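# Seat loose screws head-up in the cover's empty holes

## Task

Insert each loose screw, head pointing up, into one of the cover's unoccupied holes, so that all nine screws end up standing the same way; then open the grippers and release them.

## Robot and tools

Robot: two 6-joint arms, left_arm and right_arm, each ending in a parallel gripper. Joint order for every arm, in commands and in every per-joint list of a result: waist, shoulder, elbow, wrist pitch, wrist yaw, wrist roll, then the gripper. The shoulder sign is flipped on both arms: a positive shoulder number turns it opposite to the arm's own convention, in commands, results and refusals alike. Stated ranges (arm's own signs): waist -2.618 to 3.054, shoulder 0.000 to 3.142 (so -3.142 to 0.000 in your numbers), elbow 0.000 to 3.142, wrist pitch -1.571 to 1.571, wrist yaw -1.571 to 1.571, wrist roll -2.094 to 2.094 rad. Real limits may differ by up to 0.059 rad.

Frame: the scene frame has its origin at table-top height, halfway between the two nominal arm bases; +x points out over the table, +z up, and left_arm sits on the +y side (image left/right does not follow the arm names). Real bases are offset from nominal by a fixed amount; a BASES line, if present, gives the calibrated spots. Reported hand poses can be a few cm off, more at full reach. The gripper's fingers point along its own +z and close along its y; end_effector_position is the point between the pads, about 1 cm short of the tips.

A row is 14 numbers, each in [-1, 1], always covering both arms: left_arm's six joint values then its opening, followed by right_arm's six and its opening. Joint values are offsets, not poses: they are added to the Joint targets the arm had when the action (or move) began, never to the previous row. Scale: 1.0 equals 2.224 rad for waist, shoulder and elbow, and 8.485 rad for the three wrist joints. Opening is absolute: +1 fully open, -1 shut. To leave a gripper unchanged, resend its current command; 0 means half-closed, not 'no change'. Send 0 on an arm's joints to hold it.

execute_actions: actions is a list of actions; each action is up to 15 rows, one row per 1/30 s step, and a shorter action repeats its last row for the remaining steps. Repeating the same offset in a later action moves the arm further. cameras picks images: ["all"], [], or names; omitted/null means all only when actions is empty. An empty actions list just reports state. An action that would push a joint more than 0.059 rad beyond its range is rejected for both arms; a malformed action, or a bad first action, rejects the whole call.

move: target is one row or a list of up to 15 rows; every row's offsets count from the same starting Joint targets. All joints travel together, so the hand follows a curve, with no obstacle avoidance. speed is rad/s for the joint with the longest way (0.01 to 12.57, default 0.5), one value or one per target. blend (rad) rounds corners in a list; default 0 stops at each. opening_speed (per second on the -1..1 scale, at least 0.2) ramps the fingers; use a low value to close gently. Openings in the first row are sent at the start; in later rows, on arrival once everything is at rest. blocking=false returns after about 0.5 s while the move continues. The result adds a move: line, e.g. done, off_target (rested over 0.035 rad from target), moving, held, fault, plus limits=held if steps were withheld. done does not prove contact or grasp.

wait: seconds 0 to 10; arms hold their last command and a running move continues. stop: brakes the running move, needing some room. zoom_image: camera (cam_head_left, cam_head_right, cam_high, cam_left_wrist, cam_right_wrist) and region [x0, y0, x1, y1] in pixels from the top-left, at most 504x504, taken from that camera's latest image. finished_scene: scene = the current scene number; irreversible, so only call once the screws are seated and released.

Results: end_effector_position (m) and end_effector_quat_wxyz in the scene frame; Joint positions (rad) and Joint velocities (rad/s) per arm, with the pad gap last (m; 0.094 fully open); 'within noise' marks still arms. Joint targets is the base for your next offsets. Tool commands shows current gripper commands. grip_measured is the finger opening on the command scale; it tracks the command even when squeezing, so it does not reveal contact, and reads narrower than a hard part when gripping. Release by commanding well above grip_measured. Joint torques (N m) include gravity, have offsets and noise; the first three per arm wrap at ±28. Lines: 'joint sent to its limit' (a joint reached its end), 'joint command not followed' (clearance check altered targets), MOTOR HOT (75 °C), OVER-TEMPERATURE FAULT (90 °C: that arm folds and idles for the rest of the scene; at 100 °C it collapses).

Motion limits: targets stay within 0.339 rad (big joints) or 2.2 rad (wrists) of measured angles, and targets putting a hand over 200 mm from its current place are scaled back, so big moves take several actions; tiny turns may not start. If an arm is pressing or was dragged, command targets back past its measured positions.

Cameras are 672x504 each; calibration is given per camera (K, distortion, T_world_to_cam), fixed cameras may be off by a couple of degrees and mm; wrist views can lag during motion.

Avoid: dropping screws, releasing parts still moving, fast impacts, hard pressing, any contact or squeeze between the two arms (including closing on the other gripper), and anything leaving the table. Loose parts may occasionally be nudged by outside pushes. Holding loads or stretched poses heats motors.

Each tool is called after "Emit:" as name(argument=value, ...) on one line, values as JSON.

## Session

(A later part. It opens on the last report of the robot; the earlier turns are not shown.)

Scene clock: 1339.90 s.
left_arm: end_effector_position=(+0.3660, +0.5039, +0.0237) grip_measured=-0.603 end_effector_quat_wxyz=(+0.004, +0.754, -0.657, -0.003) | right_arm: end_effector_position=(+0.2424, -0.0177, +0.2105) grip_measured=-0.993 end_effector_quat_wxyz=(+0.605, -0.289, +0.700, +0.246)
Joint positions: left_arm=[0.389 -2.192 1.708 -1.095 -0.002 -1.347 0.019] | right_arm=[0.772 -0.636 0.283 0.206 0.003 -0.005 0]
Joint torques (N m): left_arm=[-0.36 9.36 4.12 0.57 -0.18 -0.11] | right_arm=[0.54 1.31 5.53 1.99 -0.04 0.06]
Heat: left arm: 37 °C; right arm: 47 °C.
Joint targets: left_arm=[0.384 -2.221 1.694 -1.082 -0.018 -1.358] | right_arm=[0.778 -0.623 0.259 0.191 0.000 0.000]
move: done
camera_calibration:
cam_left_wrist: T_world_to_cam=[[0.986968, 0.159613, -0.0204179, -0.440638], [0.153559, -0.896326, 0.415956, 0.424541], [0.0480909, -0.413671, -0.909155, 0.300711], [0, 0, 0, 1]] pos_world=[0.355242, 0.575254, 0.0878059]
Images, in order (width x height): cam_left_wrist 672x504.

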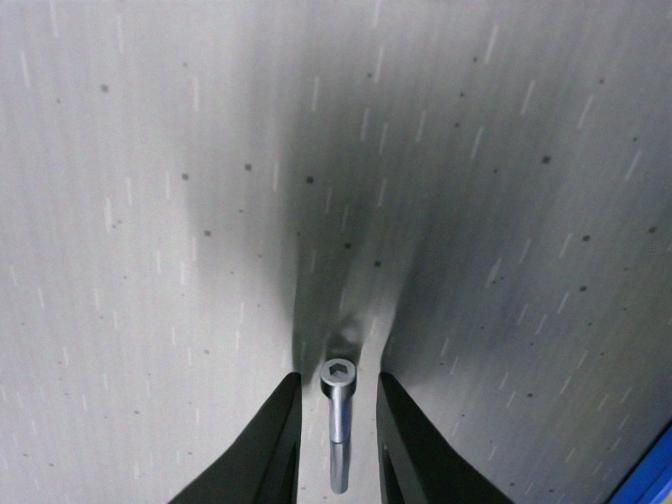

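Emit:
move(target=[[-0.0011,0,-0.0016,0.0004,0,0,-0.6,0,0,0,0,0,0,-1],[-0.0011,0,-0.0016,0.0004,0,0,-1,0,0,0,0,0,0,-1]], speed=0.05, opening_speed=0.4, cameras=["cam_left_wrist"])

Emit:
zoom_image(camera="cam_left_wrist", region=[265, 354, 415, 504])

Scene clock: 1350.57 s.
left_arm: end_effector_position=(+0.3670, +0.5043, +0.0237) grip_measured=-0.883 end_effector_quat_wxyz=(+0.002, +0.754, -0.657, -0.002) | right_arm: end_effector_position=(+0.2424, -0.0177, +0.2105) grip_measured=-0.993 end_effector_quat_wxyz=(+0.605, -0.289, +0.700, +0.246)
Joint positions: left_arm=[0.389 -2.192 1.708 -1.091 -0.002 -1.347 0.005] | right_arm=[0.772 -0.636 0.283 0.206 0.003 -0.005 0]
Joint torques (N m): left_arm=[-0.64 9.46 3.82 0.62 -0.2 -0.12] | right_arm=[0.55 1.31 5.53 2 -0.04 0.05]
Heat: left arm: 36 °C; right arm: 47 °C.
Joint targets: left_arm=[0.381 -2.221 1.690 -1.078 -0.018 -1.358] | right_arm=[0.778 -0.623 0.259 0.191 0.000 0.000]
move: done
camera_calibration:
cam_left_wrist: T_world_to_cam=[[0.987046, 0.159614, -0.0162581, -0.441768], [0.151883, -0.896942, 0.415243, 0.425676], [0.0516958, -0.412333, -0.909565, 0.298873], [0, 0, 0, 1]] pos_world=[0.355942, 0.575554, 0.0879038]
Images, in order (width x height): cam_left_wrist 672x504.

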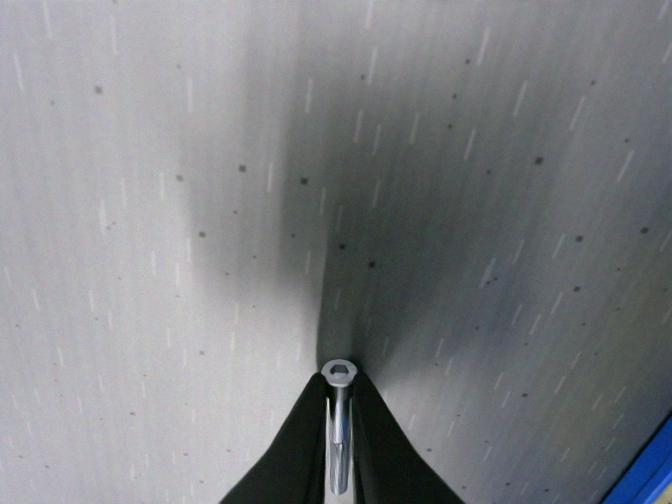

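Scaled by 3.360 from the camera's 672x504 image, which has a finer 960x720 frame.

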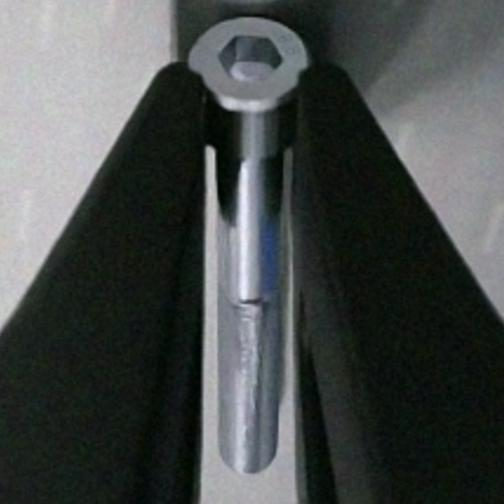

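Emit:
move(target=[[0,0.0629,0,-0.0094,0,0,-1,0,0.05,0,-0.015,0,0,-1],[0,0.2702,-0.1619,-0.0238,0,0,-1,0,0.2441,0,-0.0754,0,0,-1],[-0.6057,0.2702,-0.1619,0.1612,-0.0494,0.16,-1,0,0.2441,0,-0.0754,0,0,-1]], speed=[0.12,0.35,0.6], blend=[0.02,0.05,0], cameras=["all"])

Scene clock: 1430.73 s.
left_arm: end_effector_position=(+0.3238, -0.0443, +0.3599) grip_measured=-0.885 end_effector_quat_wxyz=(+0.670, +0.202, +0.687, -0.196) | right_arm: end_effector_position=(+0.1882, -0.0713, +0.1874) grip_measured=-0.993 end_effector_quat_wxyz=(+0.569, -0.301, +0.730, +0.231)
Joint positions: left_arm=[-0.971 -1.646 1.344 0.274 -0.429 -0.01 0.005] | right_arm=[0.772 -0.098 0.283 -0.433 0.003 -0.005 0]
Joint torques (N m): left_arm=[0.38 11.12 5.74 2.08 -0.13 0.04] | right_arm=[0.54 -0.96 5.01 1.97 -0.04 0.06]
Heat: left arm: 36 °C; right arm: 46 °C.
Joint targets: left_arm=[-0.966 -1.620 1.330 0.289 -0.437 0.000] | right_arm=[0.778 -0.081 0.259 -0.449 0.000 0.000]
move: done
camera_calibration:
cam_left_wrist: T_world_to_cam=[[-0.529898, -0.847802, 0.0209692, 0.127046], [-0.382507, 0.216862, -0.898142, 0.49568], [0.756899, -0.483945, -0.439205, -0.0201842], [0, 0, 0, 1]] pos_world=[0.2722, -0.00955246, 0.433662]
cam_right_wrist: T_world_to_cam=[[0.706167, -0.708044, -0.00119108, -0.183592], [-0.446546, -0.444055, -0.776796, 0.239469], [0.549477, 0.54908, -0.629751, 0.142267], [0, 0, 0, 1]] pos_world=[0.158408, -0.10177, 0.275393]

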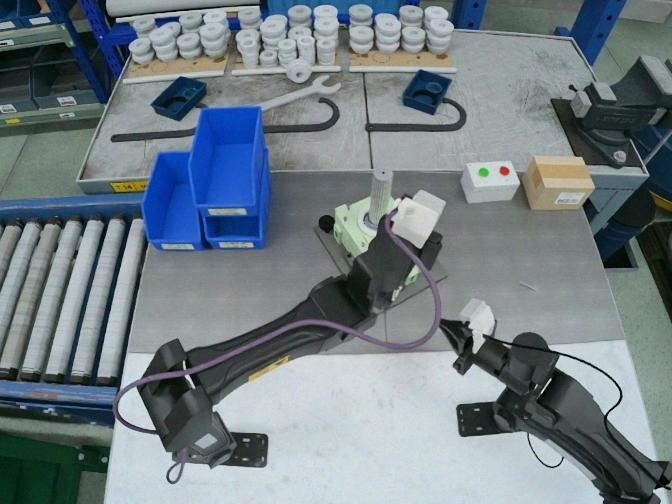

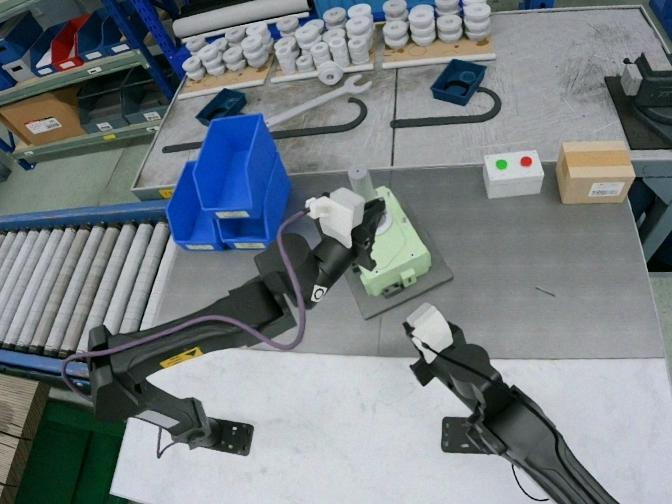

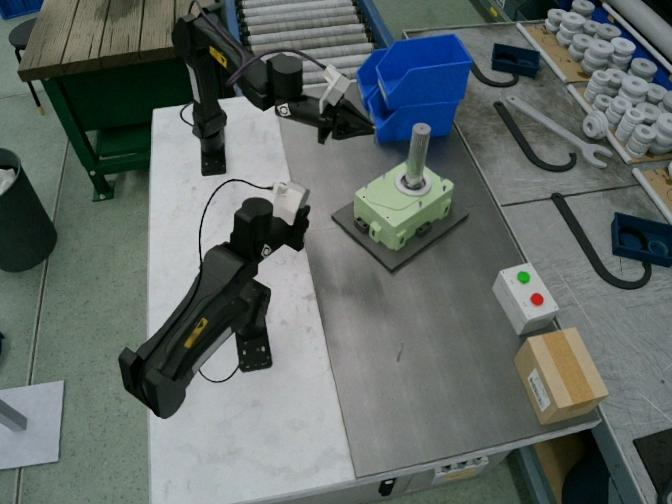

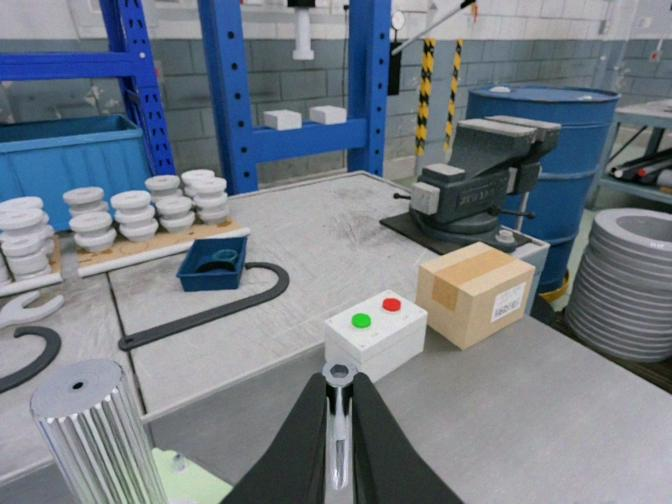

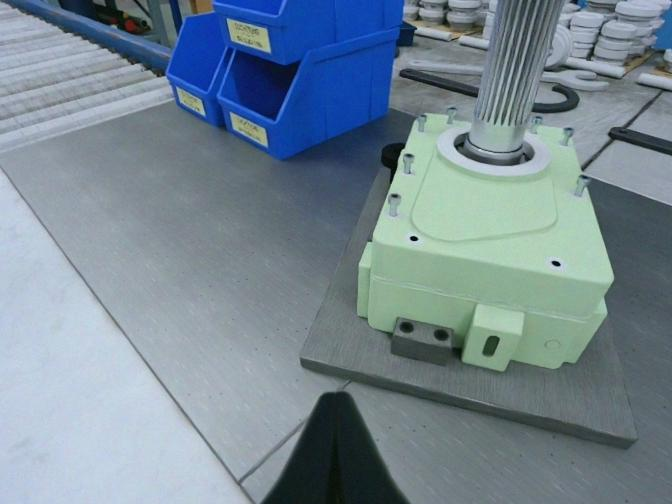

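Emit:
move(target=[0.0396,-0.0877,-0.2617,0.0881,0.0095,0,-1,0,0,0,0,0,0,-1], speed=0.3, cameras=["cam_left_wrist","cam_right_wrist","cam_head_right"])

Scene clock: 1453.87 s.
left_arm: end_effector_position=(+0.3301, +0.0065, +0.1925) grip_measured=-0.885 end_effector_quat_wxyz=(+0.676, +0.190, +0.686, -0.190) | right_arm: end_effector_position=(+0.1882, -0.0713, +0.1874) grip_measured=-0.993 end_effector_quat_wxyz=(+0.569, -0.301, +0.730, +0.231)
Joint positions: left_arm=[-0.883 -1.796 0.76 1.022 -0.367 -0.008 0.005] | right_arm=[0.772 -0.098 0.283 -0.433 0.003 -0.005 0]
Joint torques (N m): left_arm=[0.36 6.65 4.26 2.09 0.08 0.03] | right_arm=[0.55 -0.96 5.01 1.97 -0.04 0.06]
Heat: left arm: 36 °C; right arm: 44 °C.
Joint targets: left_arm=[-0.878 -1.816 0.748 1.037 -0.356 0.000] | right_arm=[0.778 -0.081 0.259 -0.449 0.000 0.000]
move: done
camera_calibration:
cam_left_wrist: T_world_to_cam=[[-0.50828, -0.860794, 0.02616, 0.168933], [-0.380642, 0.197305, -0.903428, 0.337209], [0.772504, -0.469152, -0.427941, -0.0812382], [0, 0, 0, 1]] pos_world=[0.276978, 0.0407705, 0.26546]
cam_right_wrist: T_world_to_cam=[[0.706167, -0.708044, -0.00119108, -0.183592], [-0.446546, -0.444055, -0.776796, 0.239469], [0.549477, 0.54908, -0.629751, 0.142267], [0, 0, 0, 1]] pos_world=[0.158408, -0.10177, 0.275393]
Images, in order (width x height): cam_head_right 672x504, cam_left_wrist 672x504, cam_right_wrist 672x504.

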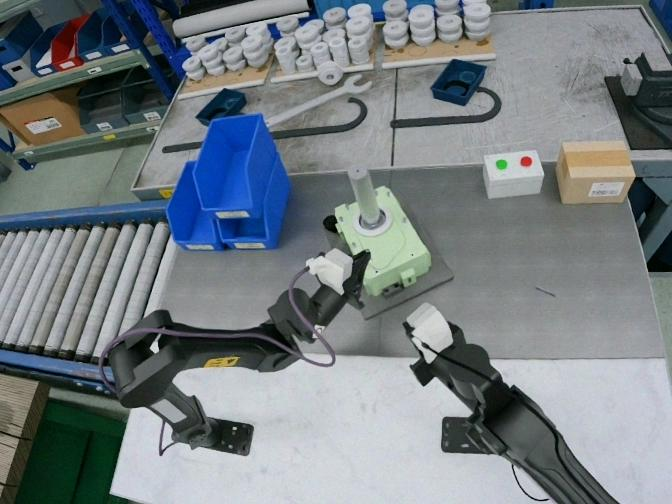

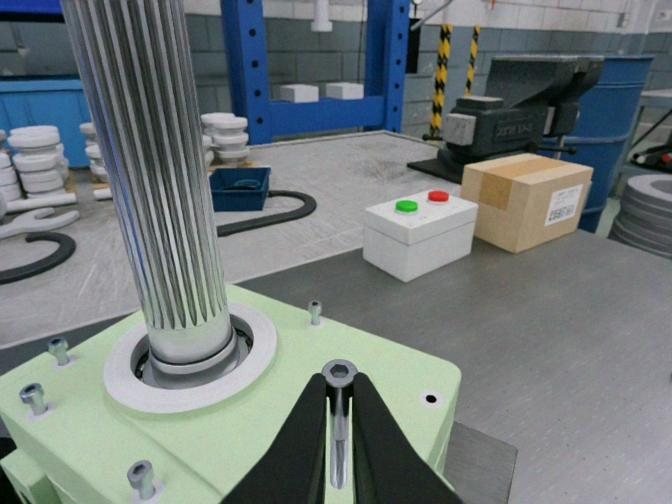

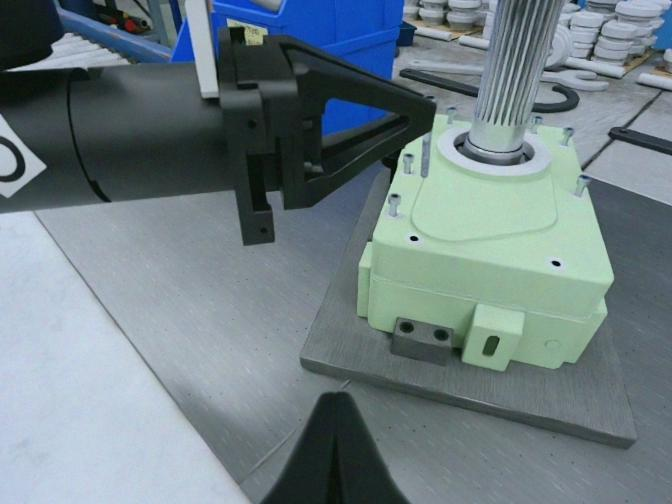

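Emit:
zoom_image(camera="cam_right_wrist", region=[363, 79, 513, 264])

Emit:
zoom_image(camera="cam_left_wrist", region=[290, 354, 440, 504])

Scaled by 2.724 from the camera's 672x504 image, which has a finer 960x720 frame.

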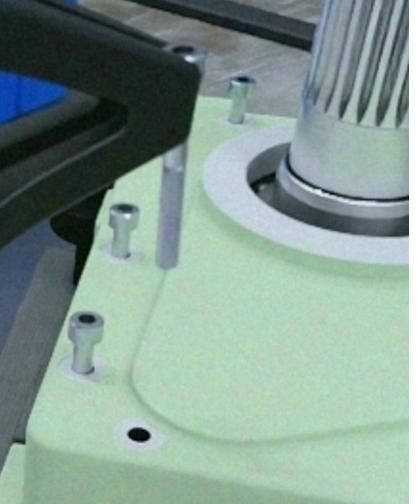

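Scaled by 3.360 from the camera's 672x504 image, which has a finer 960x720 frame.

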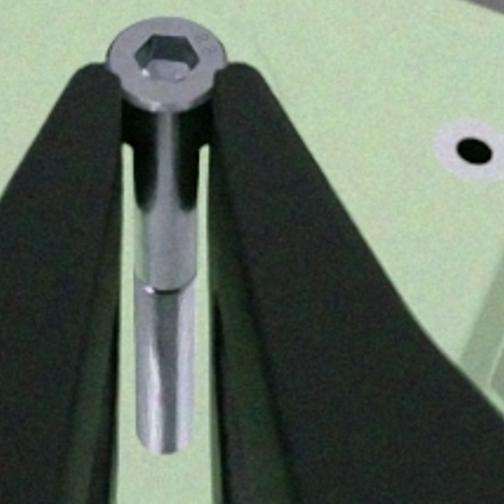

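Emit:
zoom_image(camera="cam_right_wrist", region=[400, 100, 460, 190])

Scaled by 5.600 from the camera's 672x504 image, which has a finer 960x720 frame.

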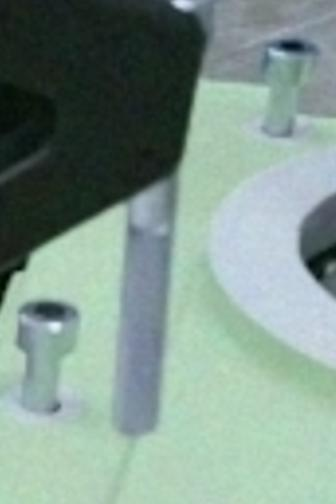

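Emit:
move(target=[-0.0045,-0.0130,-0.0038,-0.0042,0,0,-1,0,0,0,0,0,0,-1], speed=0.08, cameras=["cam_left_wrist","cam_right_wrist"])

Emit:
zoom_image(camera="cam_left_wrist", region=[290, 404, 390, 504])

Emit:
zoom_image(camera="cam_right_wrist", region=[363, 154, 463, 254])

Scene clock: 1507.90 s.
left_arm: end_effector_position=(+0.3302, +0.0061, +0.1758) grip_measured=-0.885 end_effector_quat_wxyz=(+0.665, +0.199, +0.696, -0.182) | right_arm: end_effector_position=(+0.1882, -0.0713, +0.1874) grip_measured=-0.993 end_effector_quat_wxyz=(+0.569, -0.301, +0.730, +0.231)
Joint positions: left_arm=[-0.883 -1.823 0.753 1.018 -0.366 -0.008 0.005] | right_arm=[0.772 -0.098 0.283 -0.433 0.003 -0.005 0]
Joint torques (N m): left_arm=[-0.54 6.68 4.03 1.77 0.09 0.05] | right_arm=[0.55 -0.95 5.01 1.97 -0.04 0.06]
Heat: left arm: 37 °C; right arm: 43 °C.
Joint targets: left_arm=[-0.888 -1.845 0.739 1.001 -0.356 0.000] | right_arm=[0.778 -0.081 0.259 -0.449 0.000 0.000]
move: done
camera_calibration:
cam_left_wrist: T_world_to_cam=[[-0.508487, -0.860989, 0.011763, 0.171704], [-0.401243, 0.224837, -0.887948, 0.326176], [0.761869, -0.45623, -0.459793, -0.079693], [0, 0, 0, 1]] pos_world=[0.278901, 0.0381409, 0.250965]
cam_right_wrist: T_world_to_cam=[[0.706167, -0.708044, -0.00119108, -0.183592], [-0.446546, -0.444055, -0.776796, 0.239469], [0.549477, 0.54908, -0.629751, 0.142267], [0, 0, 0, 1]] pos_world=[0.158408, -0.10177, 0.275393]
Images, in order (width x height): cam_left_wrist 672x504, cam_right_wrist 672x504.

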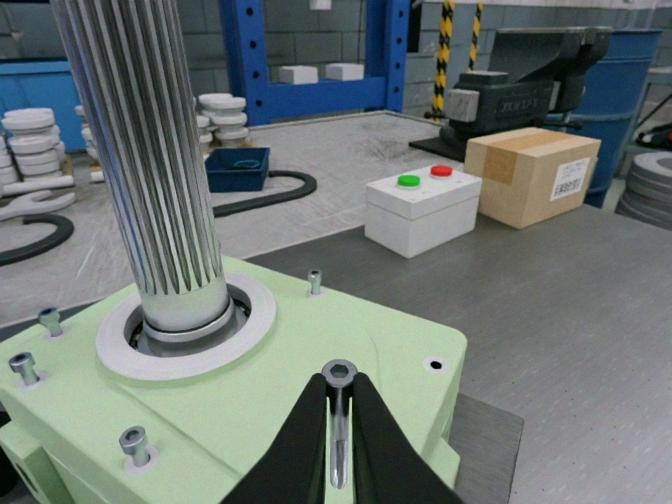

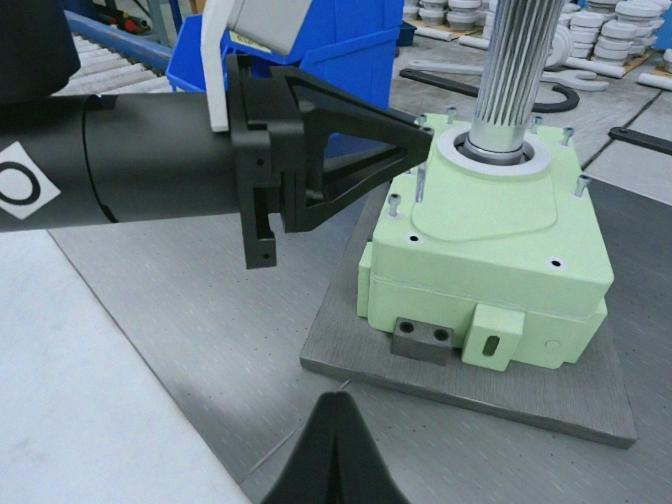

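Scaled by 5.040 from the camera's 672x504 image, which has a finer 960x720 frame.

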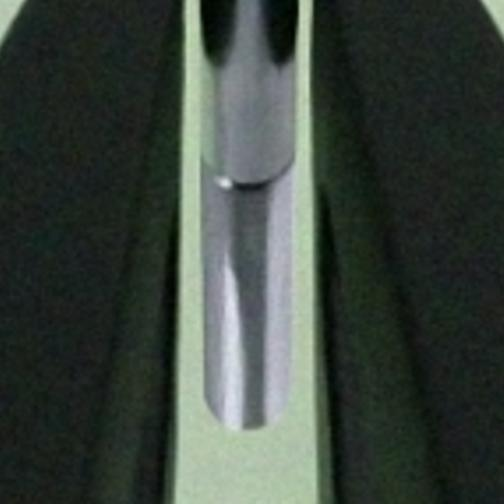

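Scaled by 5.040 from the camera's 672x504 image, which has a finer 960x720 frame.

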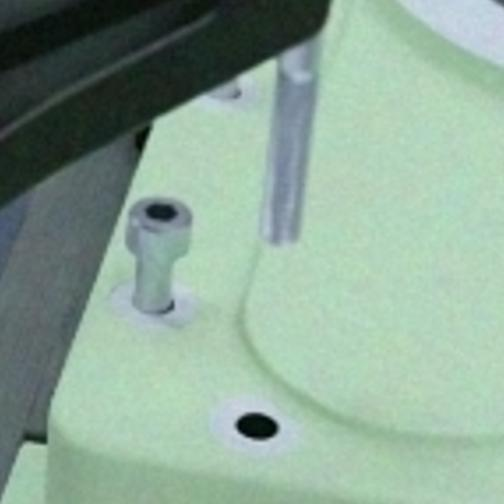

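Emit:
move(target=[-0.0027,-0.0081,0,-0.0011,0,0,-1,0,0,0,0,0,0,-1], speed=0.08, cameras=["cam_left_wrist","cam_right_wrist"])

Emit:
zoom_image(camera="cam_left_wrist", region=[290, 404, 390, 504])

Emit:
zoom_image(camera="cam_right_wrist", region=[363, 154, 463, 254])

Scene clock: 1544.20 s.
left_arm: end_effector_position=(+0.3288, +0.0036, +0.1660) grip_measured=-0.885 end_effector_quat_wxyz=(+0.658, +0.206, +0.702, -0.179) | right_arm: end_effector_position=(+0.1882, -0.0713, +0.1874) grip_measured=-0.993 end_effector_quat_wxyz=(+0.569, -0.301, +0.730, +0.231)
Joint positions: left_arm=[-0.889 -1.84 0.753 1.01 -0.366 -0.008 0.005] | right_arm=[0.772 -0.098 0.283 -0.433 0.003 -0.005 0]
Joint torques (N m): left_arm=[-0.47 6.69 3.89 1.78 0.07 0.06] | right_arm=[0.54 -0.96 5 1.97 -0.04 0.05]
Heat: left arm: 36 °C; right arm: 43 °C.
Joint targets: left_arm=[-0.894 -1.862 0.739 0.992 -0.356 0.000] | right_arm=[0.778 -0.081 0.259 -0.449 0.000 0.000]
move: done
camera_calibration:
cam_left_wrist: T_world_to_cam=[[-0.513309, -0.8582, 0.00261928, 0.172023], [-0.413279, 0.244514, -0.877162, 0.319585], [0.75214, -0.451337, -0.480187, -0.0776981], [0, 0, 0, 1]] pos_world=[0.278818, 0.0344189, 0.242568]
cam_right_wrist: T_world_to_cam=[[0.706167, -0.708044, -0.00119108, -0.183592], [-0.446546, -0.444055, -0.776796, 0.239469], [0.549477, 0.54908, -0.629751, 0.142267], [0, 0, 0, 1]] pos_world=[0.158408, -0.10177, 0.275393]
Images, in order (width x height): cam_left_wrist 672x504, cam_right_wrist 672x504.

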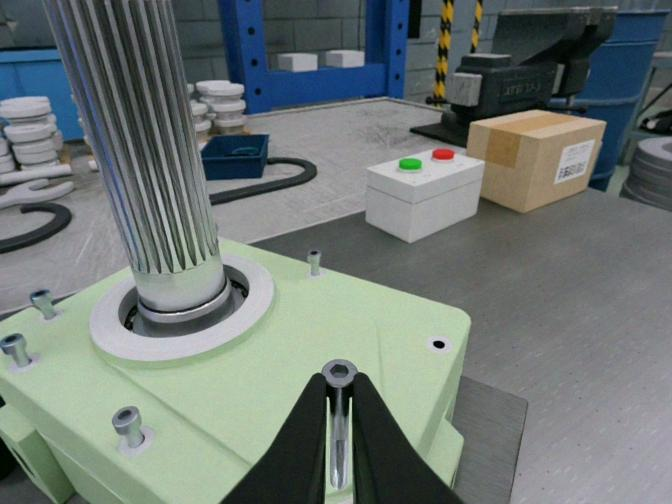

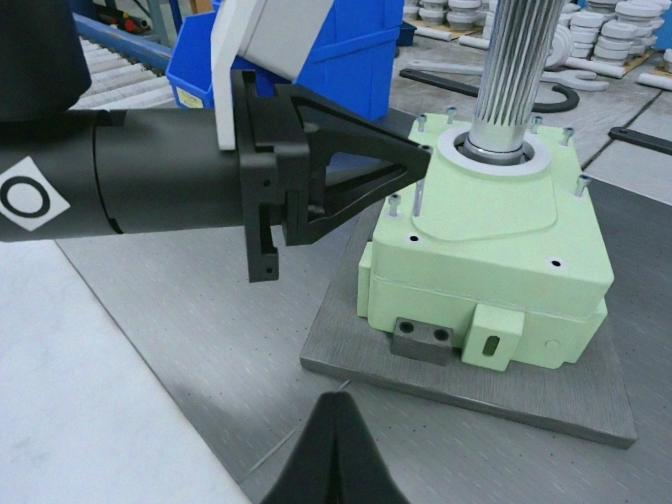

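Scaled by 5.040 from the camera's 672x504 image, which has a finer 960x720 frame.

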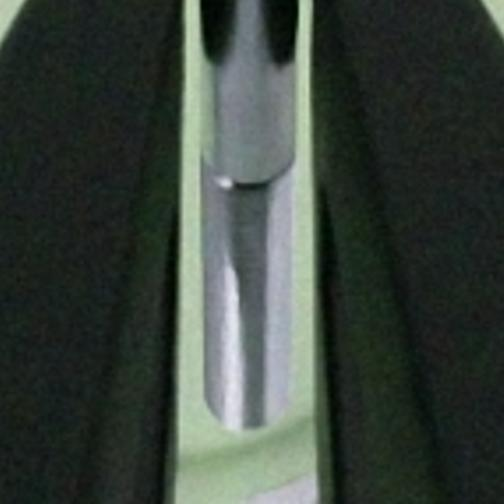

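Scaled by 5.040 from the camera's 672x504 image, which has a finer 960x720 frame.

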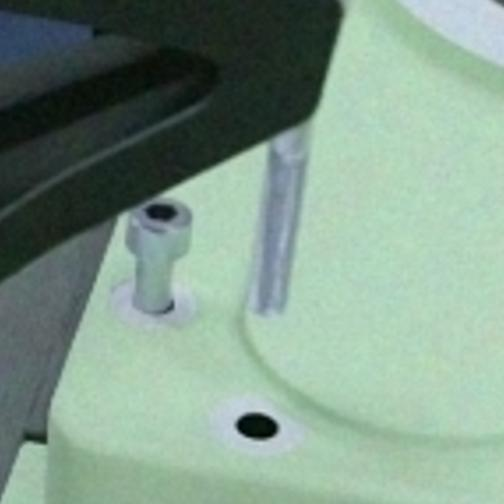

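Emit:
move(target=[-0.0027,-0.0097,0,0.0054,0,0,-1,0,0,0,0,0,0,-1], speed=0.08, cameras=["cam_left_wrist","cam_right_wrist"])

Emit:
zoom_image(camera="cam_left_wrist", region=[290, 404, 390, 504])

Emit:
zoom_image(camera="cam_right_wrist", region=[363, 154, 463, 254])

Scene clock: 1567.47 s.
left_arm: end_effector_position=(+0.3275, +0.0007, +0.1589) grip_measured=-0.885 end_effector_quat_wxyz=(+0.654, +0.210, +0.704, -0.179) | right_arm: end_effector_position=(+0.1882, -0.0713, +0.1874) grip_measured=-0.993 end_effector_quat_wxyz=(+0.569, -0.301, +0.730, +0.231)
Joint positions: left_arm=[-0.894 -1.861 0.753 1.023 -0.366 -0.008 0.005] | right_arm=[0.772 -0.098 0.283 -0.433 0.003 -0.005 0]
Joint torques (N m): left_arm=[-0.44 6.74 3.88 2.11 0.03 0.06] | right_arm=[0.54 -0.96 5.01 1.97 -0.04 0.06]
Heat: left arm: 37 °C; right arm: 43 °C.
Joint targets: left_arm=[-0.900 -1.884 0.739 1.038 -0.357 0.000] | right_arm=[0.778 -0.081 0.259 -0.449 0.000 0.000]
move: done
camera_calibration:
cam_left_wrist: T_world_to_cam=[[-0.518188, -0.855266, -0.000605193, 0.170905], [-0.41649, 0.252961, -0.873239, 0.31387], [0.747005, -0.45225, -0.487291, -0.0786363], [0, 0, 0, 1]] pos_world=[0.278026, 0.0312092, 0.235869]
cam_right_wrist: T_world_to_cam=[[0.706167, -0.708044, -0.00119108, -0.183592], [-0.446546, -0.444055, -0.776796, 0.239469], [0.549477, 0.54908, -0.629751, 0.142267], [0, 0, 0, 1]] pos_world=[0.158408, -0.10177, 0.275393]
Images, in order (width x height): cam_left_wrist 672x504, cam_right_wrist 672x504.

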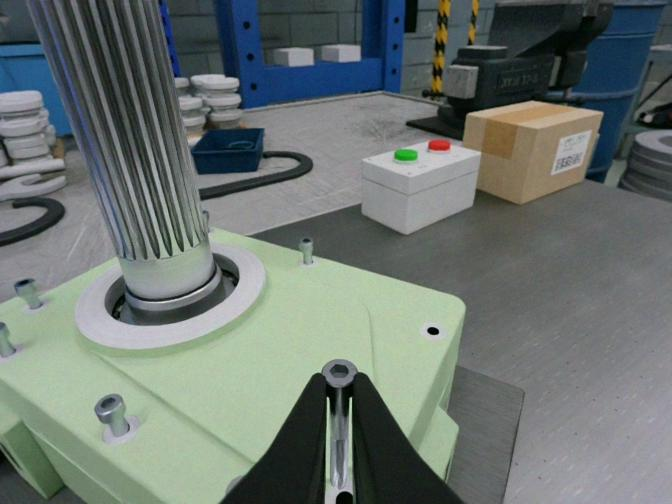

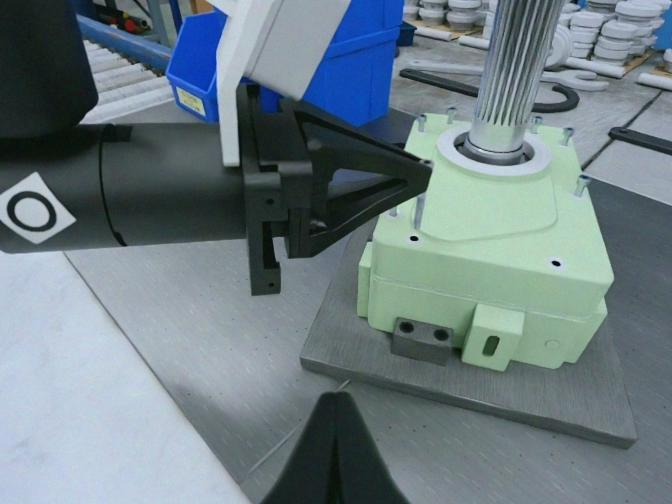

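Scaled by 5.040 from the camera's 672x504 image, which has a finer 960x720 frame.

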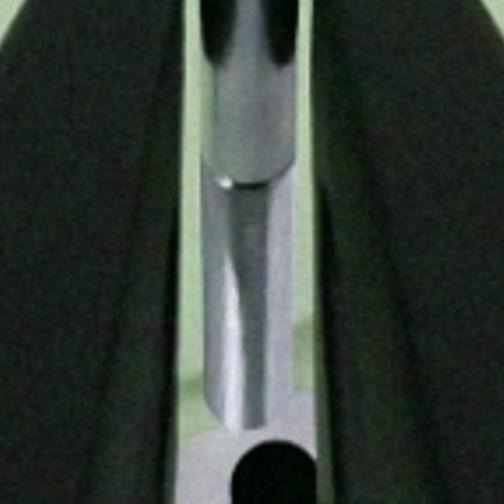

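Scaled by 5.040 from the camera's 672x504 image, which has a finer 960x720 frame.

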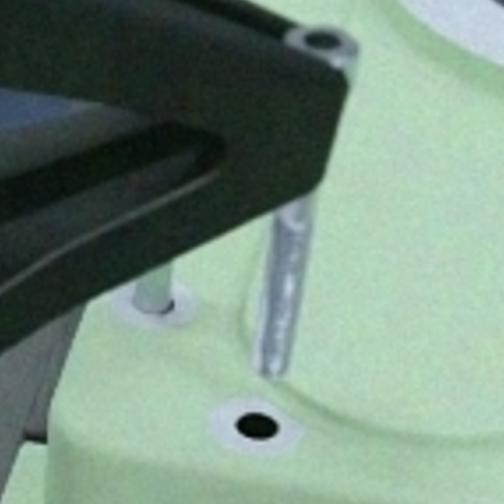

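Emit:
move(target=[-0.0018,-0.0051,-0.0020,0.0021,0,0,-1,0,0,0,0,0,0,-1], speed=0.06, cameras=["cam_left_wrist","cam_right_wrist"])

Emit:
zoom_image(camera="cam_left_wrist", region=[290, 404, 390, 504])

Emit:
zoom_image(camera="cam_right_wrist", region=[363, 154, 463, 254])

Scene clock: 1587.40 s.
left_arm: end_effector_position=(+0.3266, -0.0013, +0.1580) grip_measured=-0.885 end_effector_quat_wxyz=(+0.656, +0.210, +0.702, -0.182) | right_arm: end_effector_position=(+0.1882, -0.0713, +0.1874) grip_measured=-0.993 end_effector_quat_wxyz=(+0.569, -0.301, +0.730, +0.231)
Joint positions: left_arm=[-0.898 -1.872 0.753 1.041 -0.365 -0.008 0.005] | right_arm=[0.772 -0.098 0.283 -0.433 0.003 -0.005 0]
Joint torques (N m): left_arm=[-0.46 6.84 3.51 2.11 0.05 0.06] | right_arm=[0.55 -0.96 5.01 1.97 -0.04 0.06]
Heat: left arm: 38 °C; right arm: 43 °C.
Joint targets: left_arm=[-0.904 -1.895 0.735 1.056 -0.356 0.000] | right_arm=[0.778 -0.081 0.259 -0.449 0.000 0.000]
move: done
camera_calibration:
cam_left_wrist: T_world_to_cam=[[-0.521784, -0.853075, 0.0021602, 0.16942], [-0.411707, 0.249602, -0.876468, 0.312249], [0.747153, -0.458217, -0.481455, -0.0802624], [0, 0, 0, 1]] pos_world=[0.276925, 0.0298127, 0.234668]
cam_right_wrist: T_world_to_cam=[[0.706167, -0.708044, -0.00119108, -0.183592], [-0.446546, -0.444055, -0.776796, 0.239469], [0.549477, 0.54908, -0.629751, 0.142267], [0, 0, 0, 1]] pos_world=[0.158408, -0.10177, 0.275393]
Images, in order (width x height): cam_left_wrist 672x504, cam_right_wrist 672x504.

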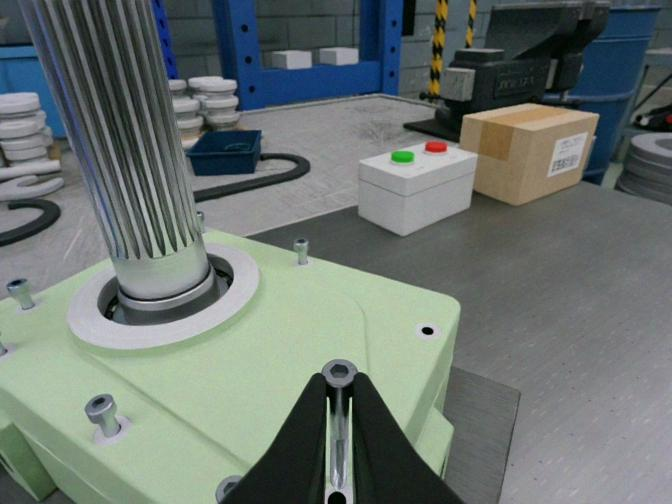

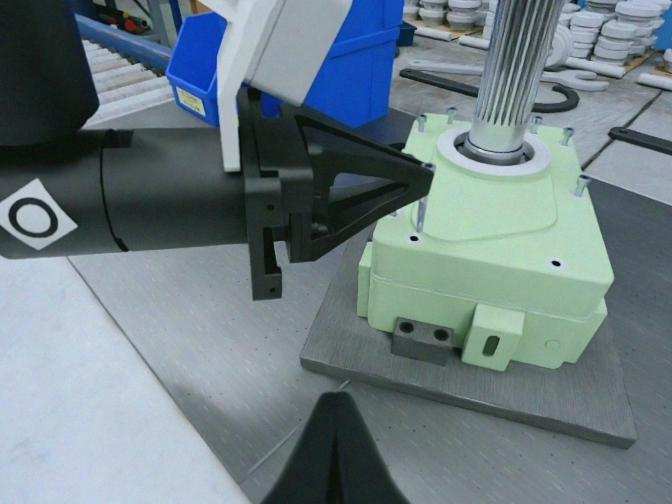

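Scaled by 5.040 from the camera's 672x504 image, which has a finer 960x720 frame.

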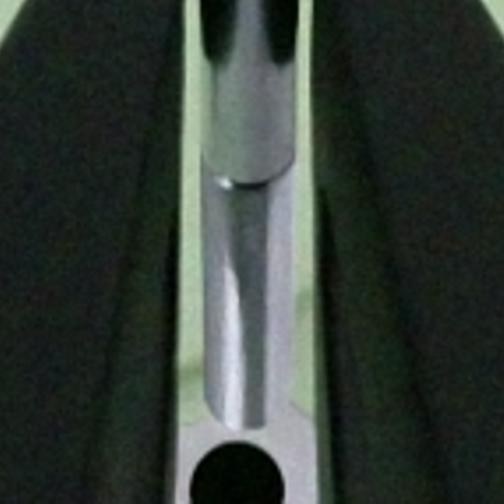

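Scaled by 5.040 from the camera's 672x504 image, which has a finer 960x720 frame.

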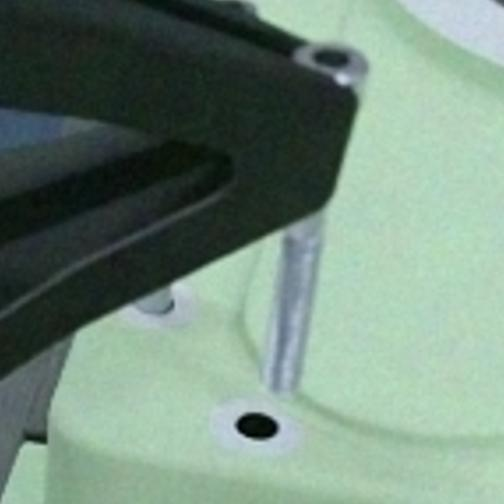

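Emit:
move(target=[0,0,-0.0038,0.0003,0,0,-1,0,0,0,0,0,0,-1], speed=0.06, cameras=["cam_left_wrist","cam_right_wrist"])

Emit:
zoom_image(camera="cam_left_wrist", region=[290, 404, 390, 504])

Emit:
zoom_image(camera="cam_right_wrist", region=[363, 154, 463, 254])

Scene clock: 1607.13 s.
left_arm: end_effector_position=(+0.3250, +0.0007, +0.1539) grip_measured=-0.885 end_effector_quat_wxyz=(+0.653, +0.211, +0.704, -0.180) | right_arm: end_effector_position=(+0.1882, -0.0713, +0.1874) grip_measured=-0.993 end_effector_quat_wxyz=(+0.569, -0.301, +0.730, +0.231)
Joint positions: left_arm=[-0.898 -1.872 0.74 1.044 -0.365 -0.008 0.005] | right_arm=[0.772 -0.098 0.283 -0.433 0.003 -0.005 0]
Joint torques (N m): left_arm=[-0.42 6.71 3.86 2.11 0.07 0.05] | right_arm=[0.55 -0.95 5.01 1.97 -0.04 0.05]
Heat: left arm: 38 °C; right arm: 43 °C.
Joint targets: left_arm=[-0.904 -1.895 0.727 1.058 -0.356 0.000] | right_arm=[0.778 -0.081 0.259 -0.449 0.000 0.000]
move: done
camera_calibration:
cam_left_wrist: T_world_to_cam=[[-0.52178, -0.853079, -0.00123043, 0.170913], [-0.416506, 0.256011, -0.872342, 0.308441], [0.744492, -0.454658, -0.488895, -0.0781515], [0, 0, 0, 1]] pos_world=[0.27583, 0.0313056, 0.231069]
cam_right_wrist: T_world_to_cam=[[0.706167, -0.708044, -0.00119108, -0.183592], [-0.446546, -0.444055, -0.776796, 0.239469], [0.549477, 0.54908, -0.629751, 0.142267], [0, 0, 0, 1]] pos_world=[0.158408, -0.10177, 0.275393]
Images, in order (width x height): cam_left_wrist 672x504, cam_right_wrist 672x504.

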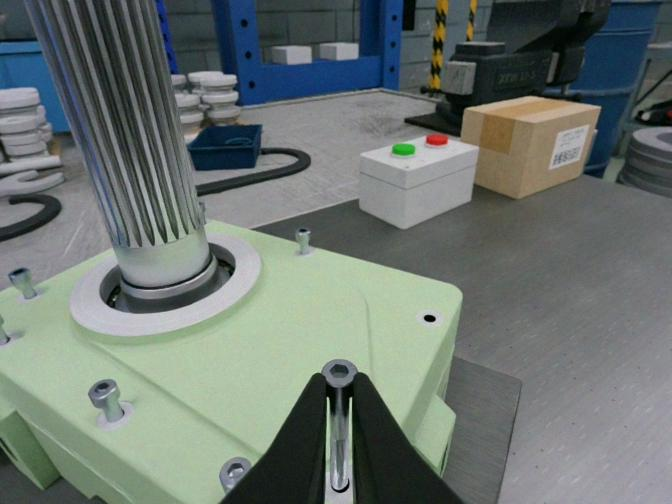

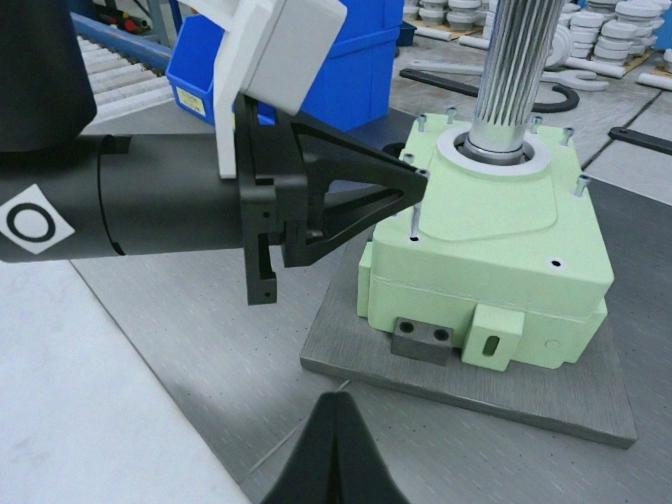

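Scaled by 5.040 from the camera's 672x504 image, which has a finer 960x720 frame.

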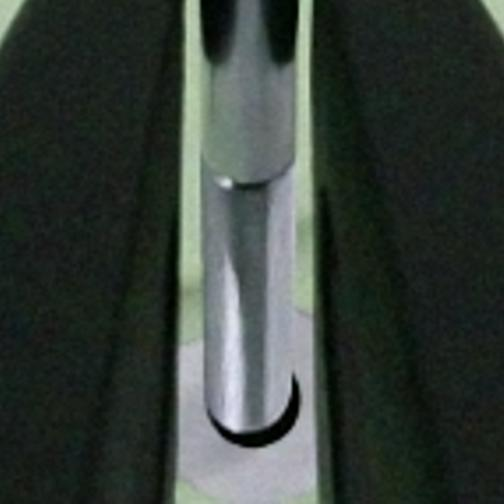

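Scaled by 5.040 from the camera's 672x504 image, which has a finer 960x720 frame.

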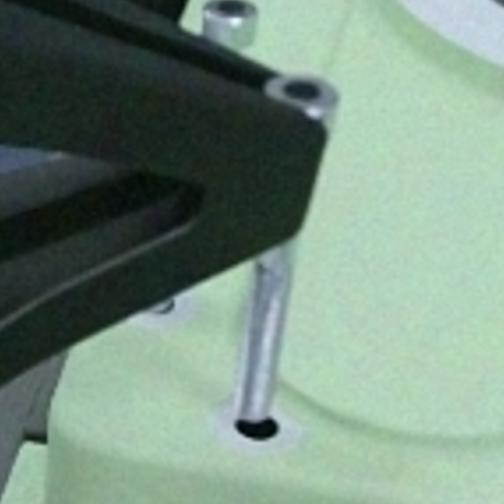

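Emit:
move(target=[0,-0.0054,0,0.0014,0,0,-1,0,0,0,0,0,0,-1], speed=0.04, cameras=["cam_left_wrist","cam_right_wrist"])

Emit:
zoom_image(camera="cam_left_wrist", region=[290, 404, 390, 504])

Emit:
zoom_image(camera="cam_right_wrist", region=[363, 154, 463, 254])

Scene clock: 1631.57 s.
left_arm: end_effector_position=(+0.3254, +0.0003, +0.1510) grip_measured=-0.885 end_effector_quat_wxyz=(+0.653, +0.211, +0.704, -0.180) | right_arm: end_effector_position=(+0.1882, -0.0713, +0.1874) grip_measured=-0.993 end_effector_quat_wxyz=(+0.569, -0.301, +0.730, +0.231)
Joint positions: left_arm=[-0.898 -1.884 0.74 1.056 -0.365 -0.008 0.005] | right_arm=[0.772 -0.098 0.283 -0.433 0.003 -0.005 0]
Joint torques (N m): left_arm=[-0.61 6.58 3.64 2.08 0.06 0.05] | right_arm=[0.54 -0.95 5.01 1.97 -0.04 0.05]
Heat: left arm: 39 °C; right arm: 43 °C.
Joint targets: left_arm=[-0.904 -1.908 0.726 1.070 -0.356 0.000] | right_arm=[0.778 -0.081 0.259 -0.449 0.000 0.000]
move: done
camera_calibration:
cam_left_wrist: T_world_to_cam=[[-0.52178, -0.853079, -0.00123043, 0.170725], [-0.416506, 0.256011, -0.872342, 0.306139], [0.744492, -0.454658, -0.488895, -0.0799746], [0, 0, 0, 1]] pos_world=[0.27613, 0.0309056, 0.228169]
cam_right_wrist: T_world_to_cam=[[0.706167, -0.708044, -0.00119108, -0.183592], [-0.446546, -0.444055, -0.776796, 0.239469], [0.549477, 0.54908, -0.629751, 0.142267], [0, 0, 0, 1]] pos_world=[0.158408, -0.10177, 0.275393]
Images, in order (width x height): cam_left_wrist 672x504, cam_right_wrist 672x504.

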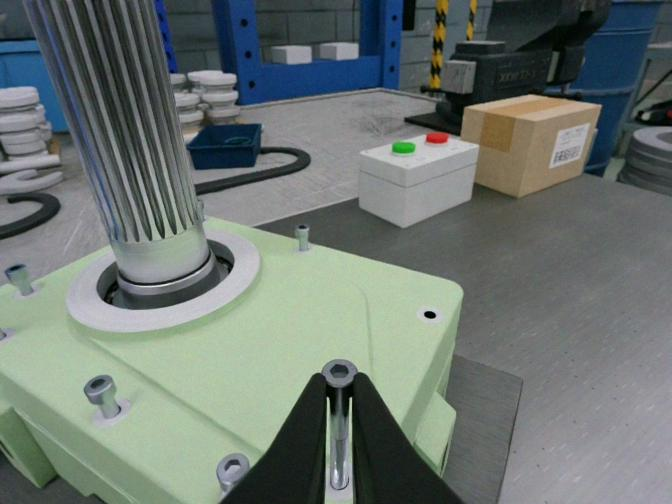

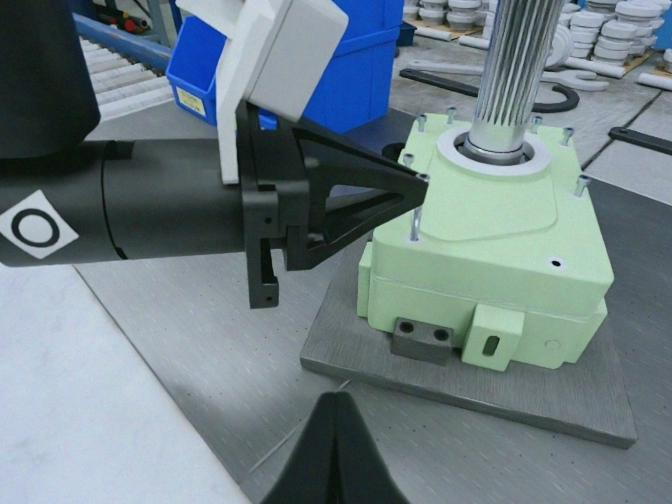

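Scaled by 5.040 from the camera's 672x504 image, which has a finer 960x720 frame.

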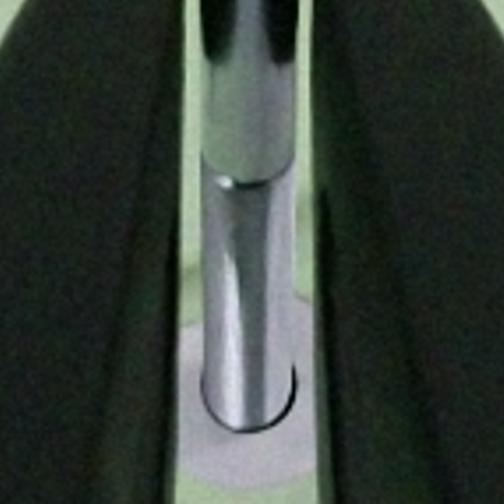

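Scaled by 5.040 from the camera's 672x504 image, which has a finer 960x720 frame.

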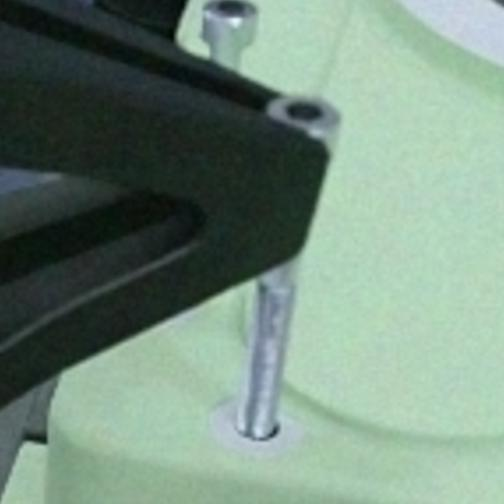

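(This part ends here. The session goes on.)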